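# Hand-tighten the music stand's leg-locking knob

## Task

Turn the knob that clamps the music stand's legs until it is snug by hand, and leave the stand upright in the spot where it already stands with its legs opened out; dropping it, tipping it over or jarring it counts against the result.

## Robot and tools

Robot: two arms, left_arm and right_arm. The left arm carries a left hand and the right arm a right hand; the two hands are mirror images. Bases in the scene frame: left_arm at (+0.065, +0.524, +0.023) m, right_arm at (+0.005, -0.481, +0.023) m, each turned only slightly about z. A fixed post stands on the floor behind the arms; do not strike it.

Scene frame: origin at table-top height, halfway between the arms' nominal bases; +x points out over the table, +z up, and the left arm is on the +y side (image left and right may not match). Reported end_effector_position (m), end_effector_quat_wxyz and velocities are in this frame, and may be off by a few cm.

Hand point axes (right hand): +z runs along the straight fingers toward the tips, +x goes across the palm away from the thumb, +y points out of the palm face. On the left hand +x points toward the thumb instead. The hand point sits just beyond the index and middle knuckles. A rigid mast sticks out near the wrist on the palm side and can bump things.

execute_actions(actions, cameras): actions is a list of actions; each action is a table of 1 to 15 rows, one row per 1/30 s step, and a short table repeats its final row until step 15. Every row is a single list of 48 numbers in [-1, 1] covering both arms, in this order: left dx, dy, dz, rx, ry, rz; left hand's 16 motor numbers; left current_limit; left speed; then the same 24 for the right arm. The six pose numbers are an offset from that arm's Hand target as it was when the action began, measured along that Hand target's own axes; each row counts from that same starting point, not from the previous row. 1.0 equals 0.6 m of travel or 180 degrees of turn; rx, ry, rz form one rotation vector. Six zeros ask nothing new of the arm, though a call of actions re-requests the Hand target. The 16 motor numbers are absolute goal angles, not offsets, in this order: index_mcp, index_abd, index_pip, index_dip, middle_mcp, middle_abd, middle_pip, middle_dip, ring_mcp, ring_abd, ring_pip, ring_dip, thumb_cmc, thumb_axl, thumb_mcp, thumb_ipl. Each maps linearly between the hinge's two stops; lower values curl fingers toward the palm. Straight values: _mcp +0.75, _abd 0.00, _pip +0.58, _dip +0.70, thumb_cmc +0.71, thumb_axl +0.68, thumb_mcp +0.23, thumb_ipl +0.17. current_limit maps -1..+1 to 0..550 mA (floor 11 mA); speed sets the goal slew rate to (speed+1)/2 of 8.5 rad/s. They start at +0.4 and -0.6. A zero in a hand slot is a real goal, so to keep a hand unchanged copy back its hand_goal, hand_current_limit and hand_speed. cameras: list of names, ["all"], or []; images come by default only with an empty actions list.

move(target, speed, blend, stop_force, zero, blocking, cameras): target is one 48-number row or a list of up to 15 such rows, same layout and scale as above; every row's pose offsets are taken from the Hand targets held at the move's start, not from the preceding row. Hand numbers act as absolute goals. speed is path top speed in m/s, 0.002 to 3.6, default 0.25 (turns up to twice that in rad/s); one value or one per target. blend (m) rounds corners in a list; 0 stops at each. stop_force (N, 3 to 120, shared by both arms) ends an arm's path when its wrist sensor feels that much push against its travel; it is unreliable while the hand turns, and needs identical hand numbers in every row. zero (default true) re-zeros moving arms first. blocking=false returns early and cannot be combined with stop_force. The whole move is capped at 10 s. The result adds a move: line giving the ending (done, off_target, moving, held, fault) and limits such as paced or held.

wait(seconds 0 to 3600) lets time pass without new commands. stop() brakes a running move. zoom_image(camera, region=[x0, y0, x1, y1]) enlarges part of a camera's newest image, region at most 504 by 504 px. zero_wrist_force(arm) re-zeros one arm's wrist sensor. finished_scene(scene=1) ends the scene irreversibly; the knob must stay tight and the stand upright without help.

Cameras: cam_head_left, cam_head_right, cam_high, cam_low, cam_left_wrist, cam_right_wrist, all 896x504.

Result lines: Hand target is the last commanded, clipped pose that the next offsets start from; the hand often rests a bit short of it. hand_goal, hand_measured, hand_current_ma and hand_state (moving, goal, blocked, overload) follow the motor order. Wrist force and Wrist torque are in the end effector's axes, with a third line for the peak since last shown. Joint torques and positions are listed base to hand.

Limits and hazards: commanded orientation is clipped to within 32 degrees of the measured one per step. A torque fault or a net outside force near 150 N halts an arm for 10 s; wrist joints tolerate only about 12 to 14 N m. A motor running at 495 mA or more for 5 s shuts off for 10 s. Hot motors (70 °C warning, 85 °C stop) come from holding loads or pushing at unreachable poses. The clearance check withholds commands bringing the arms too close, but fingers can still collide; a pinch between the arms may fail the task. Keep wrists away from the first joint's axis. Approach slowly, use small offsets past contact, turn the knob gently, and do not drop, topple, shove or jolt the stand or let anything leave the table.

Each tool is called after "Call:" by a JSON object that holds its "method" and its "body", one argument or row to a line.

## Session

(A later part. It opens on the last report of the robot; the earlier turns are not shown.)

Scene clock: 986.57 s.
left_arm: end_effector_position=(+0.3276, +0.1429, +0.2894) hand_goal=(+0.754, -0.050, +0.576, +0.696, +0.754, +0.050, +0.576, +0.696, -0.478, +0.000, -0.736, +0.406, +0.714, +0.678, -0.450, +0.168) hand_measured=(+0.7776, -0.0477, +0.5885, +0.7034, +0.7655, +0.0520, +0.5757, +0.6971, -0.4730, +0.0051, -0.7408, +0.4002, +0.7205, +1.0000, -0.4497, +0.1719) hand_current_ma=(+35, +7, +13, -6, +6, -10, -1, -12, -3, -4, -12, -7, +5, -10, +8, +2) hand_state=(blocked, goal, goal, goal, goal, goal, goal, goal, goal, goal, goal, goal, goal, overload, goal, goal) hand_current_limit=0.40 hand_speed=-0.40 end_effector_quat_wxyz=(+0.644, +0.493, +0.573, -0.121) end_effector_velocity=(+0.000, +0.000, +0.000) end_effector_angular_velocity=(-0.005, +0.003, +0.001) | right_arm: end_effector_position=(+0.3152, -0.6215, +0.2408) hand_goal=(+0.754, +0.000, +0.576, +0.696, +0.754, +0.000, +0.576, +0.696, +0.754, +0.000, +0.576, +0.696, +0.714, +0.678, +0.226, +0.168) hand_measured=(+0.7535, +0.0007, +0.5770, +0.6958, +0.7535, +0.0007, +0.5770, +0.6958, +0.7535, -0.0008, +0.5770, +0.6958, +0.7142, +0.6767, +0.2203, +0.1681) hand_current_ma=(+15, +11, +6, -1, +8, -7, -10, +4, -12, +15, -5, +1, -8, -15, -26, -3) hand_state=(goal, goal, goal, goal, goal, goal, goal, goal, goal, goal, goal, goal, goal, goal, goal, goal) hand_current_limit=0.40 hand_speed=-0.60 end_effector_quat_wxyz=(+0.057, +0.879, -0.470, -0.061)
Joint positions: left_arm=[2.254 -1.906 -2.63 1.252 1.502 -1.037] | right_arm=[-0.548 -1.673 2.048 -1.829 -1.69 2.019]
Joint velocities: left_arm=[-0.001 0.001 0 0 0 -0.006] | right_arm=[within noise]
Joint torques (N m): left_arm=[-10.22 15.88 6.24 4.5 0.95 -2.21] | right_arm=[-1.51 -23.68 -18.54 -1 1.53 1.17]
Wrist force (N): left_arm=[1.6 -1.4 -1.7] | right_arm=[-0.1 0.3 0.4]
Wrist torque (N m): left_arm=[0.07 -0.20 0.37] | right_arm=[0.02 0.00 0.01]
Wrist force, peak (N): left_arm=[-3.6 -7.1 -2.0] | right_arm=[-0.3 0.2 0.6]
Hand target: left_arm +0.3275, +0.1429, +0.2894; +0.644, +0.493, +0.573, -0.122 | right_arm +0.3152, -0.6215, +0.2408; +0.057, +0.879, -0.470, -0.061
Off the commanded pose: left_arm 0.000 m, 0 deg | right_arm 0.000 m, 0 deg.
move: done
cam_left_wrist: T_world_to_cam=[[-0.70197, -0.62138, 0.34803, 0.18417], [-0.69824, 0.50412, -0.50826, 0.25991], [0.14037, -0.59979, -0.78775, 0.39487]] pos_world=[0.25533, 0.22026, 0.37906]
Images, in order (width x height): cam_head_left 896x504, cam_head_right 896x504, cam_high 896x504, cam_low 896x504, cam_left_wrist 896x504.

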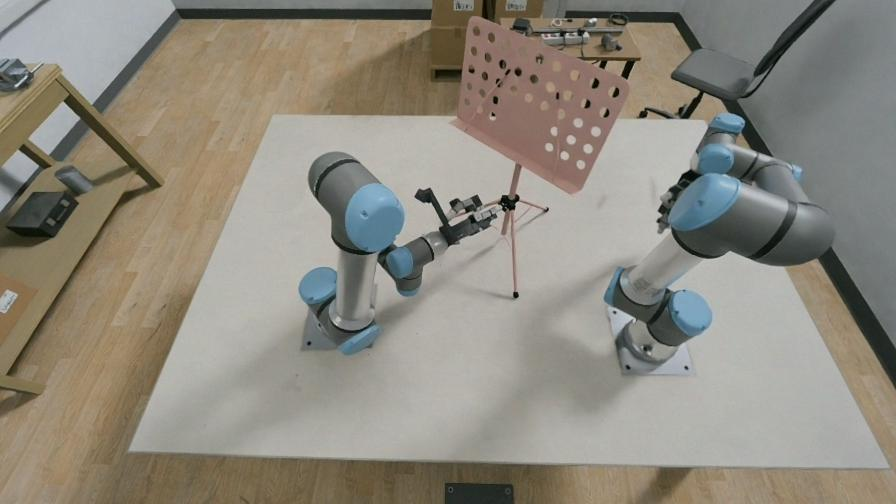

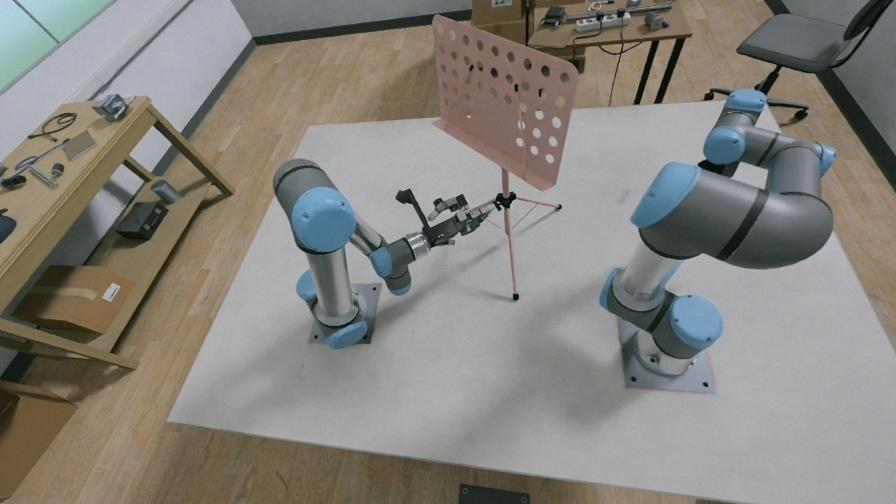

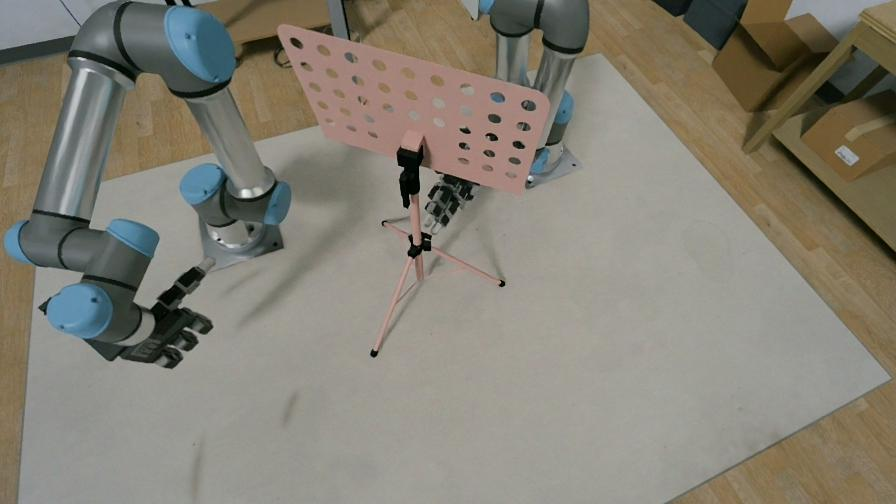

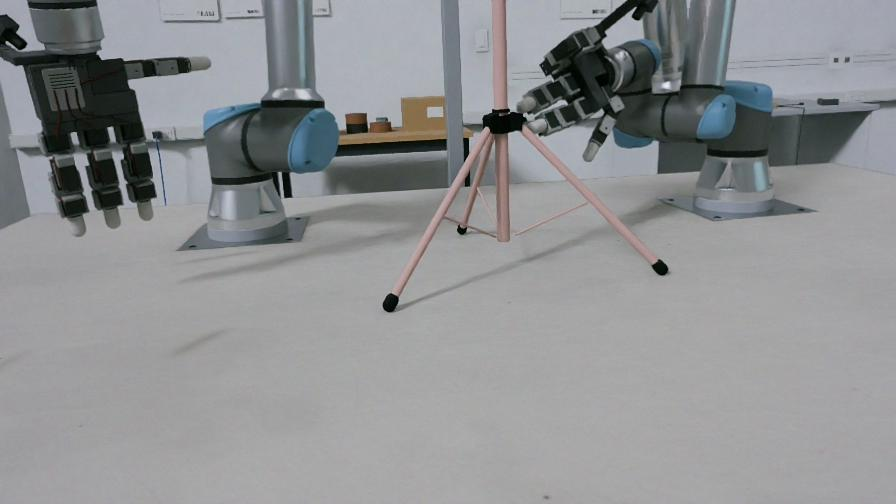

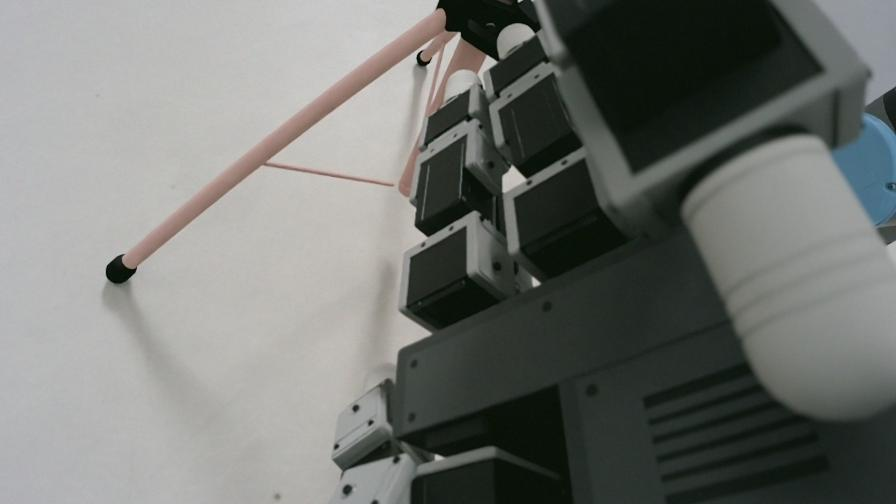

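Call:
{"method": "move", "body": {
  "target": [0.021, -0.0058, 0.0325, 0,0,-0.0556, 0.754, -0.05, 0.576, 0.696, 0.754, 0.05, 0.576, 0.696, -0.478, 0, -0.736, 0.406, 0.714, 0.678, -0.45, 0.168, 0.4, -0.4, 0,0,0,0,0,0, 0.754, 0, 0.576, 0.696, 0.754, 0, 0.576, 0.696, 0.754, 0, 0.576, 0.696, 0.714, 0.678, 0.226, 0.168, 0.4, -0.6],
  "speed": 0.03
}}

Call:
{"method": "move", "body": {
  "target": [0, 0, 0, 0,0,0, 0.754, -0.25, 0.576, 0.696, 0.754, 0.25, 0.576, 0.696, -0.478, 0, -0.736, 0.406, 0.714, 0.678, -0.45, 0.168, -0.4, -0.7, 0,0,0,0,0,0, 0.754, 0, 0.576, 0.696, 0.754, 0, 0.576, 0.696, 0.754, 0, 0.576, 0.696, 0.714, 0.678, 0.226, 0.168, 0.4, -0.6],
  "speed": 0.03,
  "cameras": ["cam_left_wrist","cam_head_left","cam_head_right","cam_high"]
}}

Call:
{"method": "zoom_image", "body": {
  "camera": "cam_high",
  "region": [405, 220, 445, 250]
}}

Call:
{"method": "zoom_image", "body": {
  "camera": "cam_head_right",
  "region": [485, 190, 525, 220]
}}

Call:
{"method": "zoom_image", "body": {
  "camera": "cam_left_wrist",
  "region": [440, 0, 540, 80]
}}

Scene clock: 1032.57 s.
left_arm: end_effector_position=(+0.3411, +0.1312, +0.2741) hand_goal=(+0.754, -0.050, +0.576, +0.696, +0.754, +0.050, +0.576, +0.696, -0.478, +0.000, -0.736, +0.406, +0.714, +0.678, -0.450, +0.168) hand_measured=(+0.7716, -0.0462, +0.5859, +0.7034, +0.7667, +0.0534, +0.5770, +0.6958, -0.4718, +0.0065, -0.7408, +0.4002, +0.7192, +1.0000, -0.4497, +0.1719) hand_current_ma=(+21, -2, +13, -13, +4, -7, -8, -5, +2, +7, +1, -14, +14, +5, +3, +16) hand_state=(goal, goal, goal, goal, goal, goal, goal, goal, goal, goal, goal, goal, goal, overload, goal, goal) hand_current_limit=0.40 hand_speed=-0.40 end_effector_quat_wxyz=(+0.631, +0.441, +0.613, -0.178) end_effector_velocity=(+0.000, +0.000, +0.001) end_effector_angular_velocity=(+0.002, -0.006, -0.001) | right_arm: end_effector_position=(+0.3152, -0.6215, +0.2408) hand_goal=(+0.754, +0.000, +0.576, +0.696, +0.754, +0.000, +0.576, +0.696, +0.754, +0.000, +0.576, +0.696, +0.714, +0.678, +0.226, +0.168) hand_measured=(+0.7535, +0.0007, +0.5770, +0.6958, +0.7535, -0.0008, +0.5770, +0.6958, +0.7535, -0.0008, +0.5770, +0.6958, +0.7142, +0.6777, +0.2212, +0.1681) hand_current_ma=(+7, -8, +10, -10, +2, -11, -7, -3, -10, +5, +1, -6, -14, -6, +5, +3) hand_state=(goal, goal, goal, goal, goal, goal, goal, goal, goal, goal, goal, goal, goal, goal, goal, goal) hand_current_limit=0.40 hand_speed=-0.60 end_effector_quat_wxyz=(+0.057, +0.879, -0.470, -0.061)
Joint positions: left_arm=[2.251 -1.925 -2.578 1.22 1.505 -1.213] | right_arm=[-0.548 -1.673 2.048 -1.829 -1.69 2.019]
Joint velocities: left_arm=[0 0 0.002 0.001 0 0.006] | right_arm=[within noise]
Joint torques (N m): left_arm=[14.44 21.39 4.97 1 -1.35 2.42] | right_arm=[-1.19 -24.66 -19.61 -1.1 1.75 1.27]
Wrist force (N): left_arm=[1.9 -0.4 -1.7] | right_arm=[-0.1 0.3 0.0]
Wrist torque (N m): left_arm=[0.20 -0.23 0.36] | right_arm=[0.05 0.00 0.01]
Wrist force, peak (N): left_arm=[2.2 -0.9 -2.1] | right_arm=[-0.5 0.4 0.3]
Hand target: left_arm +0.3410, +0.1312, +0.2741; +0.631, +0.441, +0.613, -0.177 | right_arm +0.3152, -0.6215, +0.2408; +0.057, +0.879, -0.470, -0.061
Off the commanded pose: left_arm 0.000 m, 0 deg | right_arm 0.000 m, 0 deg.
move: done

Scene clock: 1033.07 s.
left_arm: end_effector_position=(+0.3410, +0.1312, +0.2741) hand_goal=(+0.754, -0.250, +0.576, +0.696, +0.754, +0.250, +0.576, +0.696, -0.478, +0.000, -0.736, +0.406, +0.714, +0.678, -0.450, +0.168) hand_measured=(+0.7728, -0.0740, +0.5859, +0.7034, +0.7655, +0.0842, +0.5770, +0.6958, -0.4718, +0.0095, -0.7395, +0.4002, +0.7192, +1.0000, -0.4488, +0.1729) hand_current_ma=(+32, +161, +12, -6, +5, -177, -5, -2, -6, -12, -1, -2, +10, -4, -6, +3) hand_state=(goal, blocked, goal, goal, goal, blocked, goal, goal, goal, goal, goal, goal, goal, overload, goal, goal) hand_current_limit=-0.40 hand_speed=-0.70 end_effector_quat_wxyz=(+0.631, +0.441, +0.613, -0.177) | right_arm: end_effector_position=(+0.3152, -0.6215, +0.2408) hand_goal=(+0.754, +0.000, +0.576, +0.696, +0.754, +0.000, +0.576, +0.696, +0.754, +0.000, +0.576, +0.696, +0.714, +0.678, +0.226, +0.168) hand_measured=(+0.7535, -0.0008, +0.5770, +0.6958, +0.7535, +0.0007, +0.5770, +0.6958, +0.7535, +0.0007, +0.5770, +0.6958, +0.7142, +0.6777, +0.2203, +0.1672) hand_current_ma=(+1, -3, -7, +6, +12, -14, +10, +8, -8, +1, +6, +5, -10, -17, -12, -19) hand_state=(goal, goal, goal, goal, goal, goal, goal, goal, goal, goal, goal, goal, goal, goal, goal, goal) hand_current_limit=0.40 hand_speed=-0.60 end_effector_quat_wxyz=(+0.057, +0.879, -0.470, -0.061)
Joint positions: left_arm=[2.251 -1.925 -2.578 1.22 1.505 -1.212] | right_arm=[-0.548 -1.673 2.048 -1.829 -1.69 2.019]
Joint torques (N m): left_arm=[14.31 27.26 -3.02 4.41 -0.86 2.38] | right_arm=[-0.7 -22.32 -20.23 -1.25 1.79 1.29]
Wrist force (N): left_arm=[1.4 -0.8 -1.7] | right_arm=[-0.3 0.2 0.1]
Wrist torque (N m): left_arm=[0.13 -0.16 0.33] | right_arm=[0.02 0.03 -0.01]
Wrist force, peak (N): left_arm=[1.9 -0.7 -2.1] | right_arm=[-0.2 0.5 0.2]
Hand target: left_arm +0.3410, +0.1312, +0.2741; +0.631, +0.441, +0.613, -0.177 | right_arm +0.3152, -0.6215, +0.2408; +0.057, +0.879, -0.470, -0.061
Off the commanded pose: left_arm 0.000 m, 0 deg | right_arm 0.000 m, 0 deg.
move: done
cam_left_wrist: T_world_to_cam=[[-0.6292, -0.59157, 0.50413, 0.12026], [-0.77544, 0.43357, -0.45903, 0.28948], [0.05297, -0.67975, -0.73153, 0.39879]] pos_world=[0.27902, 0.21671, 0.36398]
Images, in order (width x height): cam_head_left 896x504, cam_head_right 896x504, cam_high 896x504, cam_left_wrist 896x504.

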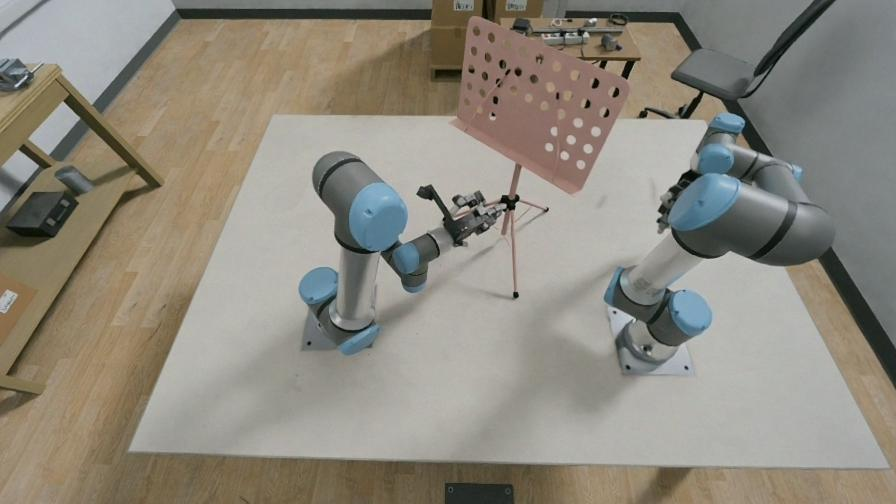

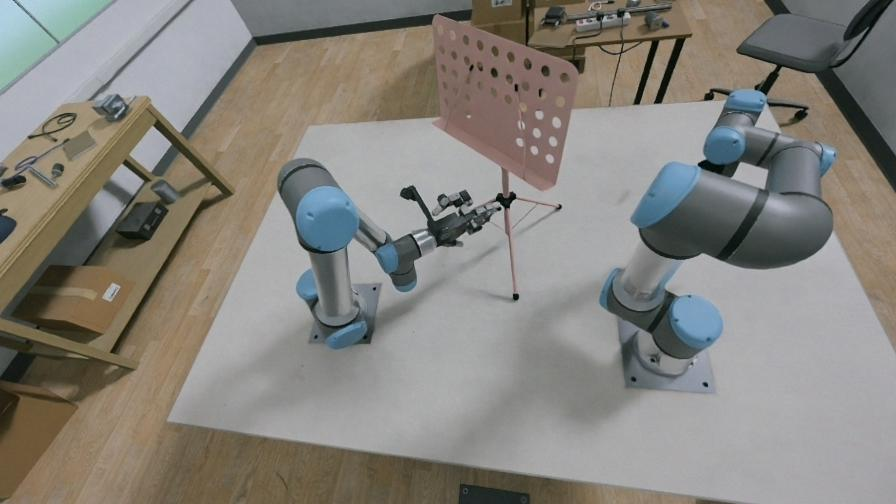

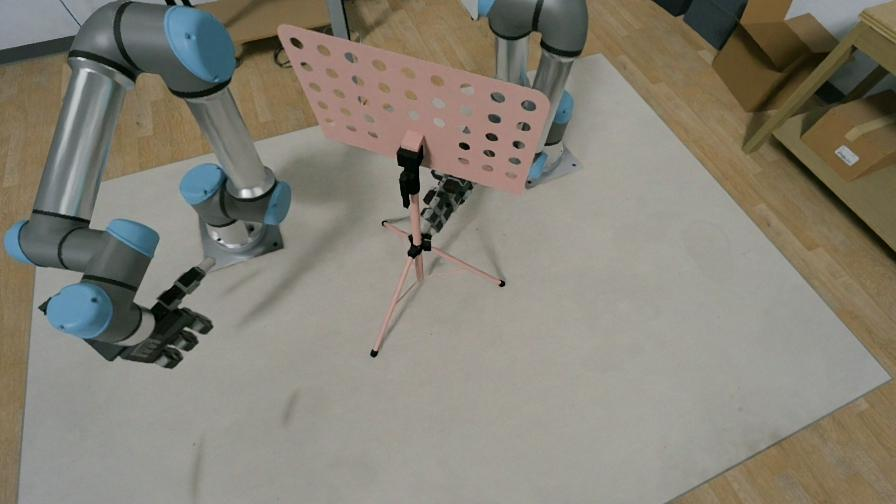

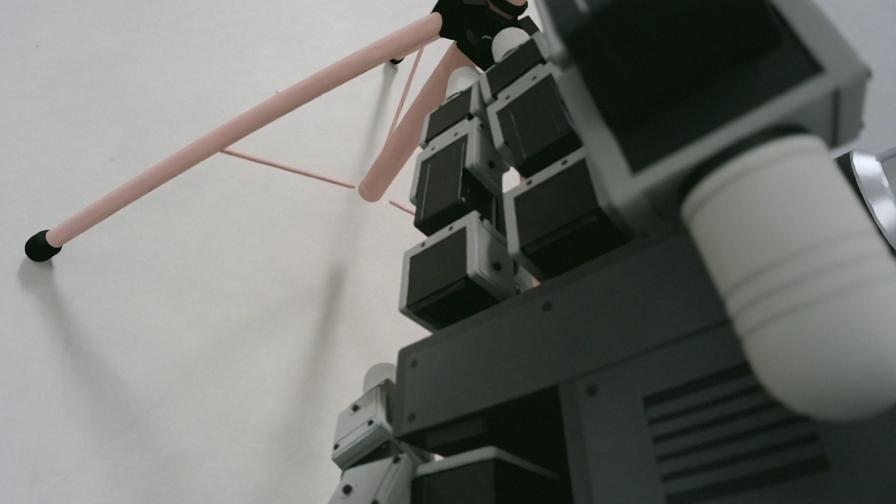

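Scaled by 12.600 from the camera's image (finer frame: 1280x720).

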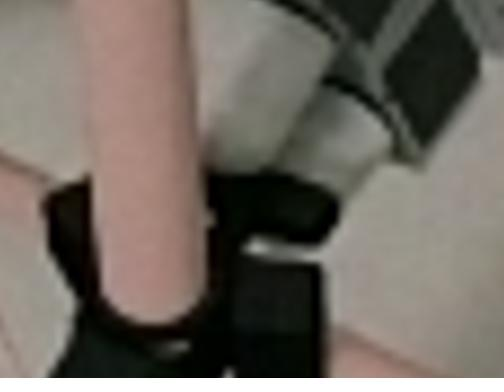

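Scaled by 12.600 from the camera's image (finer frame: 1280x720).

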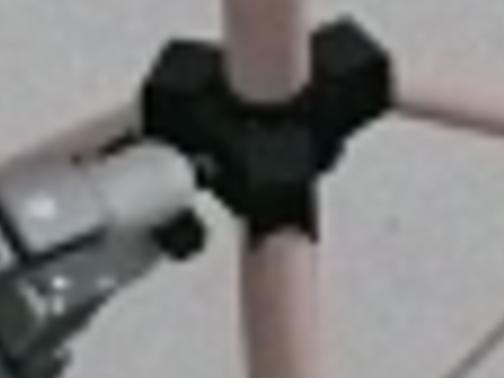

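Scaled by 5.040 from the camera's image (finer frame: 1280x720).

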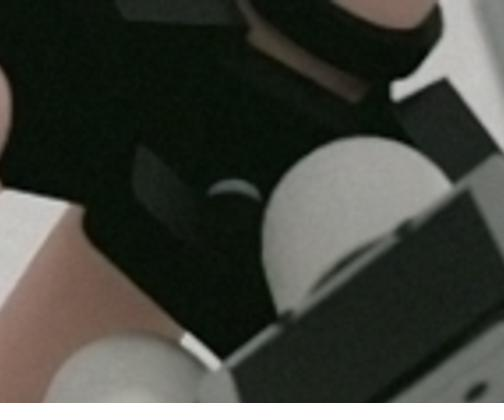

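Call:
{"method": "move", "body": {
  "target": [
    [0,0,0,0,0,0, 0.754, -0.6, 0.576, 0.696, 0.754, 0.6, 0.576, 0.696, -0.478, 0, -0.736, 0.406, 0.714, 0.678, -0.45, 0.168, 0.7, -0.4, 0,0,0,0,0,0, 0.754, 0, 0.576, 0.696, 0.754, 0, 0.576, 0.696, 0.754, 0, 0.576, 0.696, 0.714, 0.678, 0.226, 0.168, 0.4, -0.6],
    [-0.0326,-0.0047,0,0,0,0.0833, 0.754, -0.6, 0.576, 0.696, 0.754, 0.6, 0.576, 0.696, -0.478, 0, -0.736, 0.406, 0.714, 0.678, -0.45, 0.168, 0.7, -0.4, 0,0,0,0,0,0, 0.754, 0, 0.576, 0.696, 0.754, 0, 0.576, 0.696, 0.754, 0, 0.576, 0.696, 0.714, 0.678, 0.226, 0.168, 0.4, -0.6],
    [-0.0629,-0.0177,0,0,0,0.1667, 0.754, -0.6, 0.576, 0.696, 0.754, 0.6, 0.576, 0.696, -0.478, 0, -0.736, 0.406, 0.714, 0.678, -0.45, 0.168, 0.7, -0.4, 0,0,0,0,0,0, 0.754, 0, 0.576, 0.696, 0.754, 0, 0.576, 0.696, 0.754, 0, 0.576, 0.696, 0.714, 0.678, 0.226, 0.168, 0.4, -0.6],
    [-0.0887,-0.0381,0,0,0,0.25, 0.754, -0.6, 0.576, 0.696, 0.754, 0.6, 0.576, 0.696, -0.478, 0, -0.736, 0.406, 0.714, 0.678, -0.45, 0.168, 0.7, -0.4, 0,0,0,0,0,0, 0.754, 0, 0.576, 0.696, 0.754, 0, 0.576, 0.696, 0.754, 0, 0.576, 0.696, 0.714, 0.678, 0.226, 0.168, 0.4, -0.6]
  ],
  "speed": 0.1,
  "blend": [0, 0.005, 0.005, 0],
  "cameras": ["cam_left_wrist","cam_head_left","cam_head_right","cam_high"]
}}

Call:
{"method": "zoom_image", "body": {
  "camera": "cam_high",
  "region": [405, 220, 445, 250]
}}

Call:
{"method": "zoom_image", "body": {
  "camera": "cam_head_right",
  "region": [485, 190, 525, 220]
}}

Call:
{"method": "zoom_image", "body": {
  "camera": "cam_left_wrist",
  "region": [440, 0, 540, 80]
}}

Scene clock: 1050.60 s.
left_arm: end_effector_position=(+0.3137, +0.1018, +0.3159) hand_goal=(+0.754, -0.600, +0.576, +0.696, +0.754, +0.600, +0.576, +0.696, -0.478, +0.000, -0.736, +0.406, +0.714, +0.678, -0.450, +0.168) hand_measured=(+0.7872, -0.0828, +0.5911, +0.7034, +0.7643, +0.0813, +0.5705, +0.6907, -0.4718, +0.0065, -0.7421, +0.4015, +0.7192, +1.0000, -0.4497, +0.1729) hand_current_ma=(+58, +470, +16, +7, +6, -466, -5, -21, -3, -13, +1, -17, +12, -6, -7, +1) hand_state=(blocked, blocked, goal, goal, goal, blocked, goal, goal, goal, goal, goal, goal, goal, overload, goal, goal) hand_current_limit=0.70 hand_speed=-0.40 end_effector_quat_wxyz=(+0.651, +0.642, +0.398, +0.078) | right_arm: end_effector_position=(+0.3152, -0.6215, +0.2408) hand_goal=(+0.754, +0.000, +0.576, +0.696, +0.754, +0.000, +0.576, +0.696, +0.754, +0.000, +0.576, +0.696, +0.714, +0.678, +0.226, +0.168) hand_measured=(+0.7535, -0.0008, +0.5770, +0.6958, +0.7535, -0.0008, +0.5770, +0.6958, +0.7535, -0.0008, +0.5770, +0.6958, +0.7142, +0.6777, +0.2212, +0.1672) hand_current_ma=(+10, -4, +19, -24, +21, -6, +14, +1, -14, +4, +0, -6, -6, -6, -8, -15) hand_state=(goal, goal, goal, goal, goal, goal, goal, goal, goal, goal, goal, goal, goal, goal, goal, goal) hand_current_limit=0.40 hand_speed=-0.60 end_effector_quat_wxyz=(+0.057, +0.879, -0.470, -0.061)
Joint positions: left_arm=[2.217 -2.002 -2.575 1.293 1.539 -0.432] | right_arm=[-0.548 -1.673 2.048 -1.829 -1.69 2.019]
Joint torques (N m): left_arm=[16.49 28.05 -3.94 0.06 -0.86 -0.77] | right_arm=[-0.76 -23.39 -18.38 -1.03 1.89 1.43]
Wrist force (N): left_arm=[-3.7 -3.9 -3.9] | right_arm=[-0.2 0.4 0.2]
Wrist torque (N m): left_arm=[0.01 -0.31 -0.21] | right_arm=[0.04 0.02 0.00]
Wrist force, peak (N): left_arm=[-4.1 -4.0 -3.7] | right_arm=[-0.6 0.5 0.2]
Hand target: left_arm +0.3137, +0.1018, +0.3159; +0.651, +0.642, +0.398, +0.078 | right_arm +0.3152, -0.6215, +0.2408; +0.057, +0.879, -0.470, -0.061
Off the commanded pose: left_arm 0.000 m, 0 deg | right_arm 0.000 m, 0 deg.
move: done
cam_left_wrist: T_world_to_cam=[[-0.78016, -0.57523, -0.2459, 0.34723], [-0.3895, 0.75423, -0.52861, 0.16848], [0.48953, -0.31662, -0.81247, 0.26243]] pos_world=[0.20805, 0.15575, 0.38766]
Images, in order (width x height): cam_head_left 896x504, cam_head_right 896x504, cam_high 896x504, cam_left_wrist 896x504.

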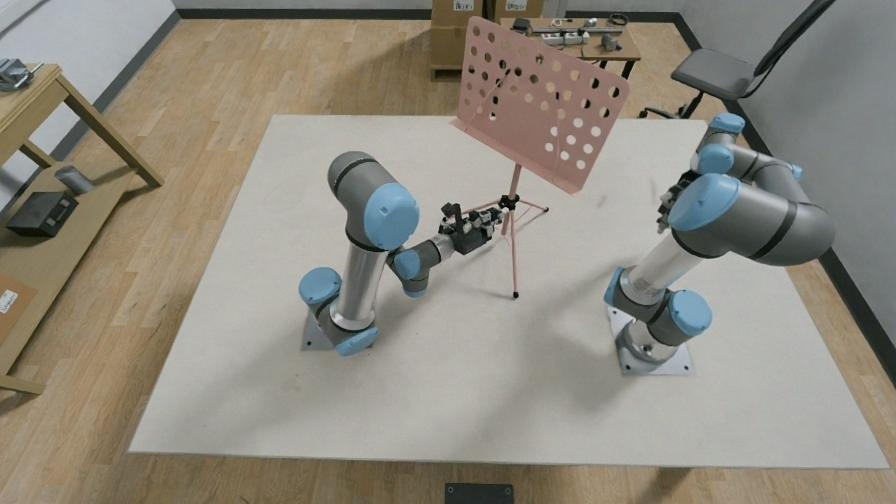

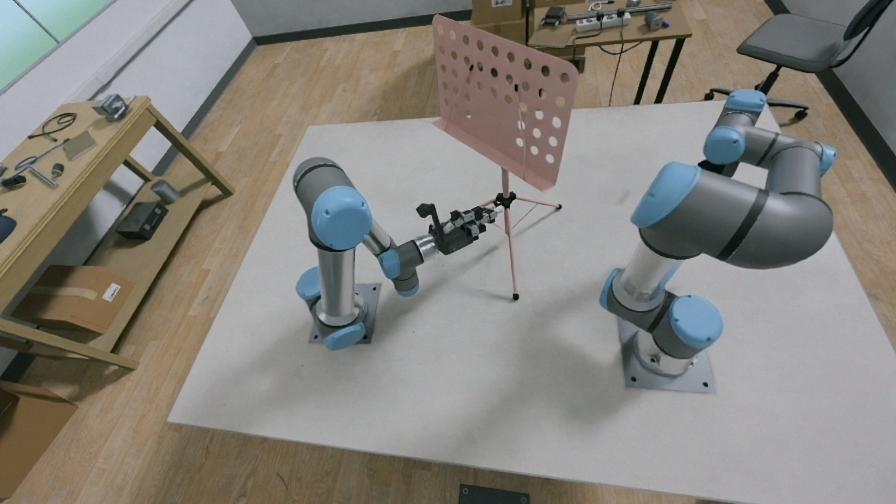

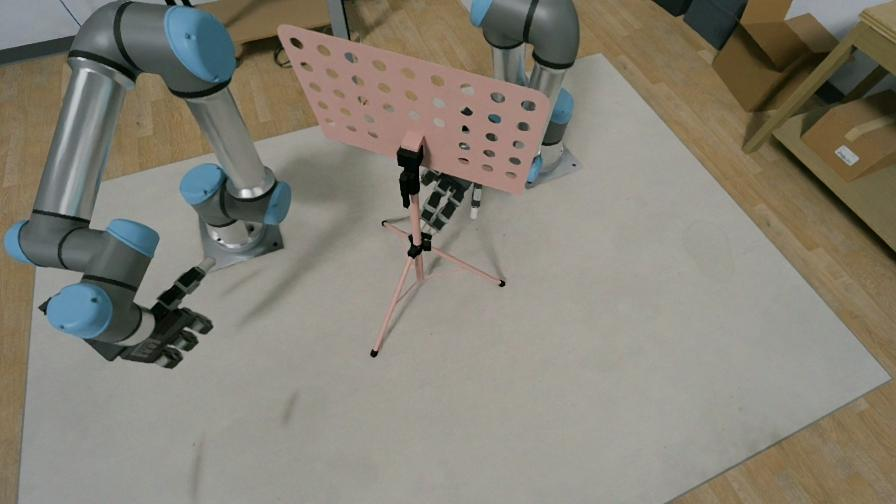

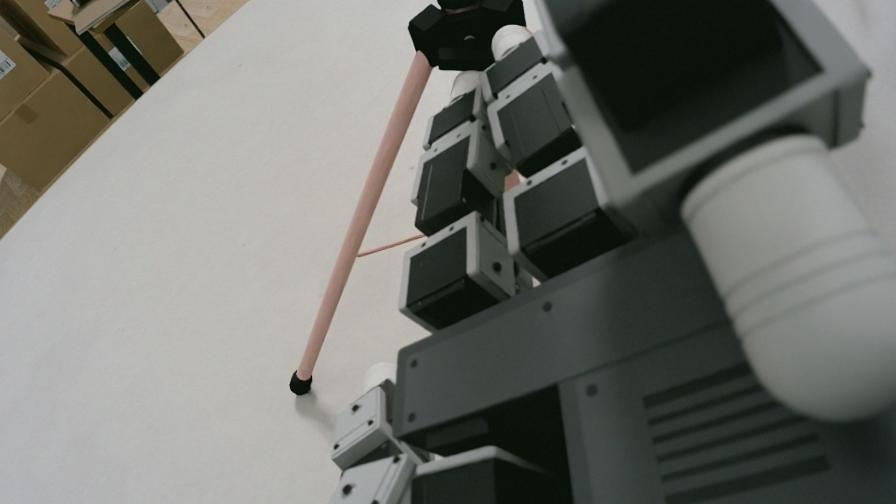

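Scaled by 12.600 from the camera's image (finer frame: 1280x720).

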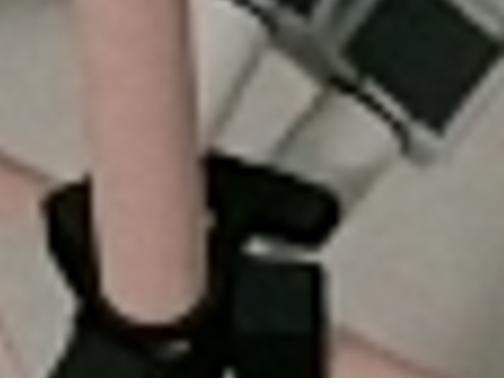

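Scaled by 12.600 from the camera's image (finer frame: 1280x720).

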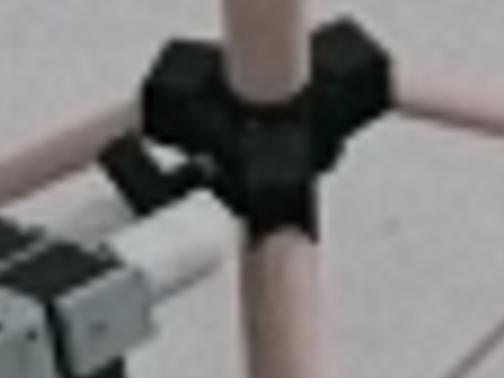

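Scaled by 5.040 from the camera's image (finer frame: 1280x720).

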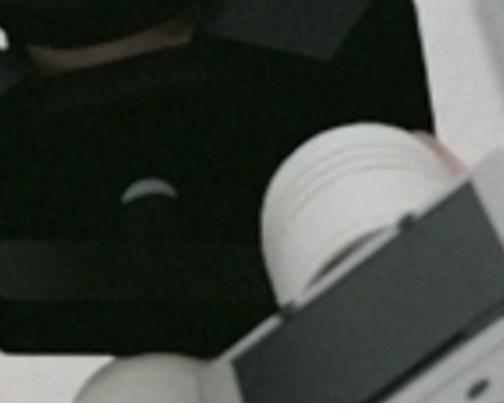

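Call:
{"method": "move", "body": {
  "target": [
    [-0.0326,-0.0047,0,0,0,0.0833, 0.754, -0.6, 0.576, 0.696, 0.754, 0.6, 0.576, 0.696, -0.478, 0, -0.736, 0.406, 0.714, 0.678, -0.45, 0.168, 0.7, -0.4, 0,0,0,0,0,0, 0.754, 0, 0.576, 0.696, 0.754, 0, 0.576, 0.696, 0.754, 0, 0.576, 0.696, 0.714, 0.678, 0.226, 0.168, 0.4, -0.6]
  ],
  "speed": 0.05,
  "cameras": ["cam_left_wrist","cam_head_left","cam_head_right","cam_high"]
}}

Call:
{"method": "zoom_image", "body": {
  "camera": "cam_high",
  "region": [405, 220, 445, 250]
}}

Call:
{"method": "zoom_image", "body": {
  "camera": "cam_head_right",
  "region": [485, 190, 525, 220]
}}

Call:
{"method": "zoom_image", "body": {
  "camera": "cam_left_wrist",
  "region": [440, 0, 540, 80]
}}

Scene clock: 1062.40 s.
left_arm: end_effector_position=(+0.2994, +0.0894, +0.3215) hand_goal=(+0.754, -0.600, +0.576, +0.696, +0.754, +0.600, +0.576, +0.696, -0.478, +0.000, -0.736, +0.406, +0.714, +0.678, -0.450, +0.168) hand_measured=(+0.7969, -0.0975, +0.5988, +0.7060, +0.7498, +0.0681, +0.5693, +0.6894, -0.4718, +0.0065, -0.7408, +0.4015, +0.7192, +1.0000, -0.4517, +0.1719) hand_current_ma=(+63, +474, +23, +0, +4, -476, -8, -19, +3, -4, -2, -4, -5, +1, -6, +8) hand_state=(blocked, blocked, blocked, goal, goal, blocked, goal, goal, goal, goal, goal, goal, goal, overload, goal, goal) hand_current_limit=0.70 hand_speed=-0.40 end_effector_quat_wxyz=(+0.635, +0.688, +0.311, +0.162) end_effector_velocity=(+0.001, +0.000, +0.000) end_effector_angular_velocity=(-0.005, +0.004, +0.001) | right_arm: end_effector_position=(+0.3152, -0.6215, +0.2408) hand_goal=(+0.754, +0.000, +0.576, +0.696, +0.754, +0.000, +0.576, +0.696, +0.754, +0.000, +0.576, +0.696, +0.714, +0.678, +0.226, +0.168) hand_measured=(+0.7535, +0.0007, +0.5770, +0.6958, +0.7535, +0.0007, +0.5770, +0.6958, +0.7535, -0.0008, +0.5770, +0.6958, +0.7142, +0.6767, +0.2203, +0.1681) hand_current_ma=(+2, +9, +9, +3, +2, -11, -1, -1, -15, +3, -8, -2, -8, -8, +0, -7) hand_state=(goal, goal, goal, goal, goal, goal, goal, goal, goal, goal, goal, goal, goal, goal, goal, goal) hand_current_limit=0.40 hand_speed=-0.60 end_effector_quat_wxyz=(+0.057, +0.879, -0.470, -0.061)
Joint positions: left_arm=[2.219 -2.029 -2.577 1.324 1.537 -0.17] | right_arm=[-0.548 -1.673 2.048 -1.829 -1.69 2.019]
Joint velocities: left_arm=[0 0 0.001 0 0 -0.006] | right_arm=[within noise]
Joint torques (N m): left_arm=[14.67 22.97 -3.81 2.55 -0.57 -2.22] | right_arm=[-1.15 -23.85 -20.03 -1.1 1.62 1.35]
Wrist force (N): left_arm=[-4.2 -3.9 -4.3] | right_arm=[-0.1 0.2 0.2]
Wrist torque (N m): left_arm=[-0.01 -0.33 -0.22] | right_arm=[0.01 -0.01 0.01]
Wrist force, peak (N): left_arm=[-4.2 -3.9 -5.0] | right_arm=[-0.5 0.4 0.3]
Hand target: left_arm +0.2994, +0.0894, +0.3216; +0.635, +0.688, +0.311, +0.162 | right_arm +0.3152, -0.6215, +0.2408; +0.057, +0.879, -0.470, -0.061
Off the commanded pose: left_arm 0.000 m, 0 deg | right_arm 0.000 m, 0 deg.
move: done
cam_left_wrist: T_world_to_cam=[[-0.72523, -0.48785, -0.48585, 0.38321], [-0.25863, 0.847, -0.46444, 0.10719], [0.63809, -0.21117, -0.74044, 0.19302]] pos_world=[0.18248, 0.13692, 0.37889]
Images, in order (width x height): cam_head_left 896x504, cam_head_right 896x504, cam_high 896x504, cam_left_wrist 896x504.

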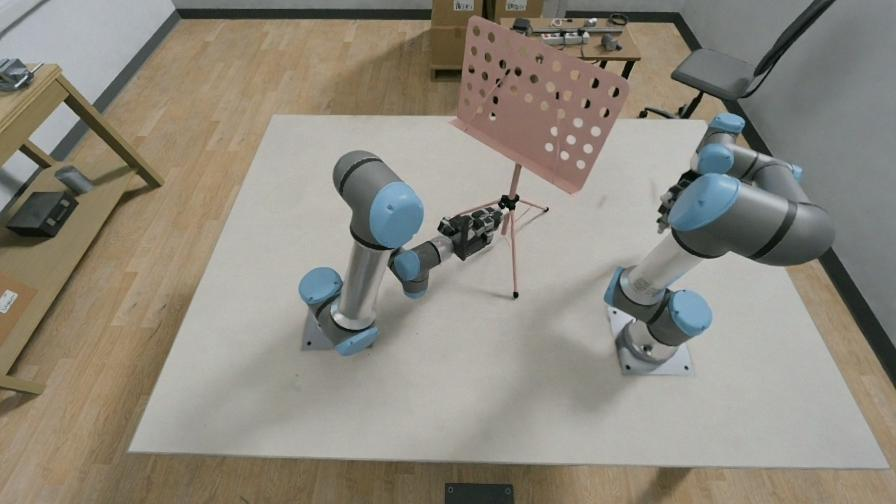

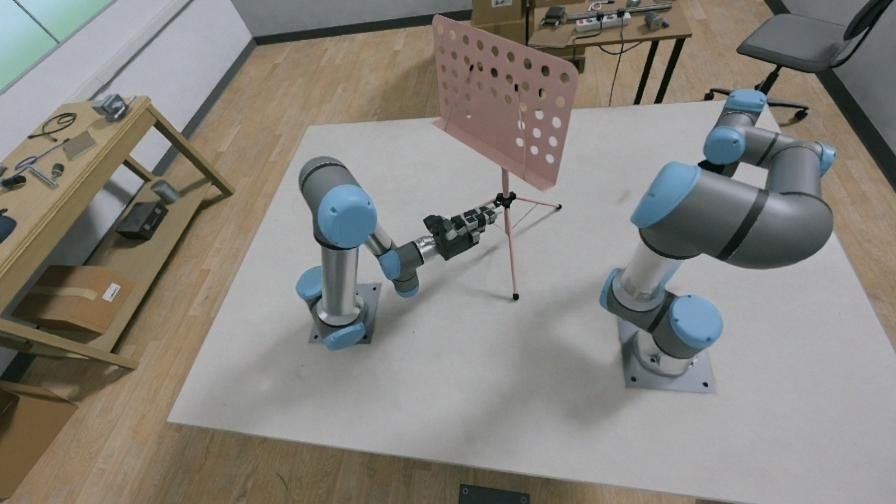

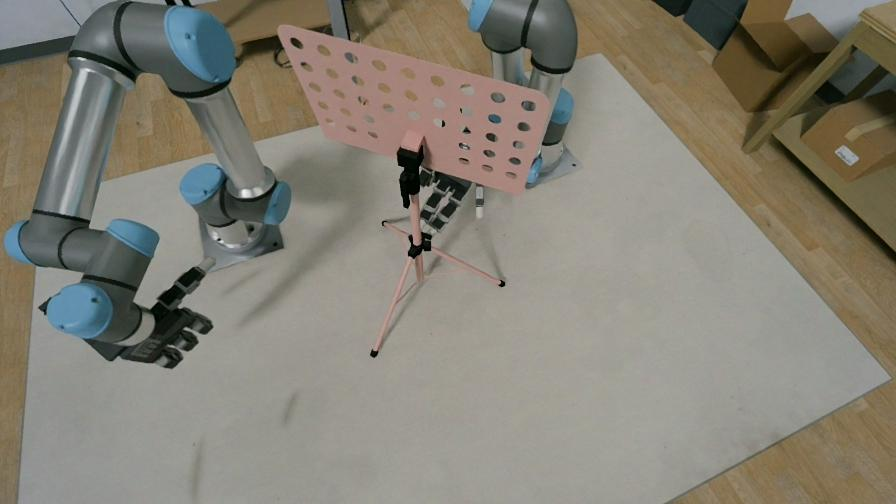

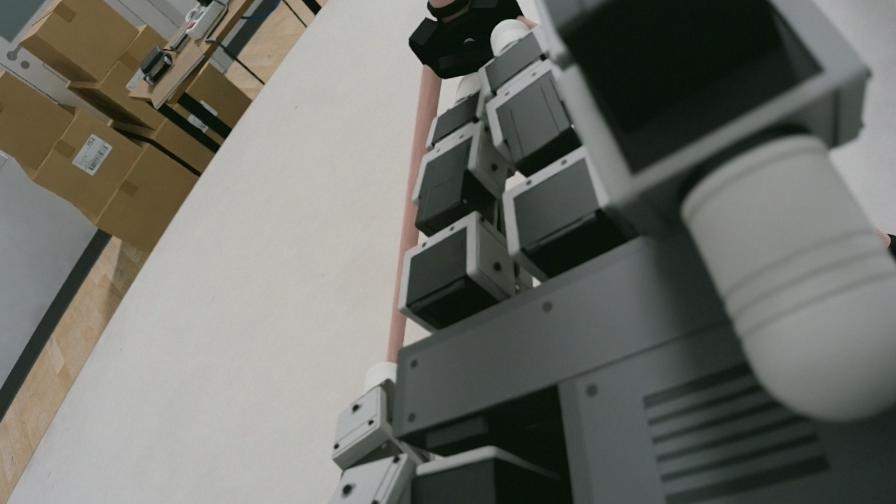

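Scaled by 12.600 from the camera's image (finer frame: 1280x720).

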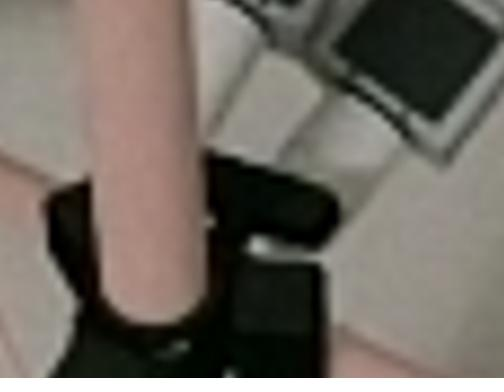

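Scaled by 12.600 from the camera's image (finer frame: 1280x720).

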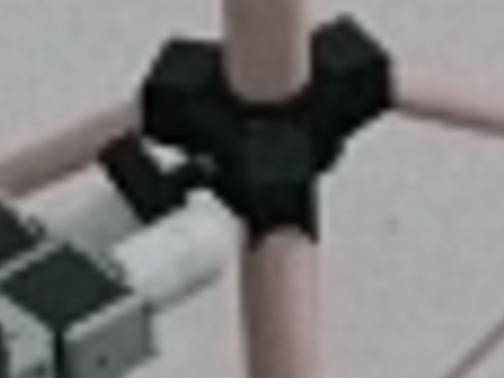

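Scaled by 5.040 from the camera's image (finer frame: 1280x720).

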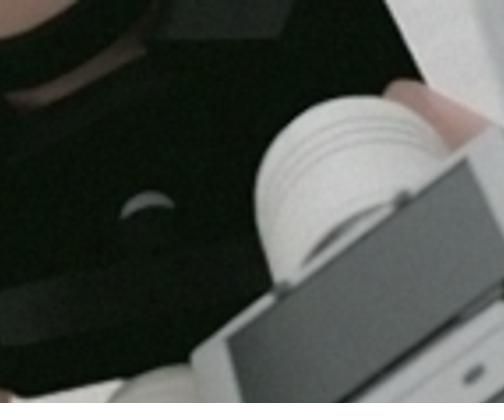

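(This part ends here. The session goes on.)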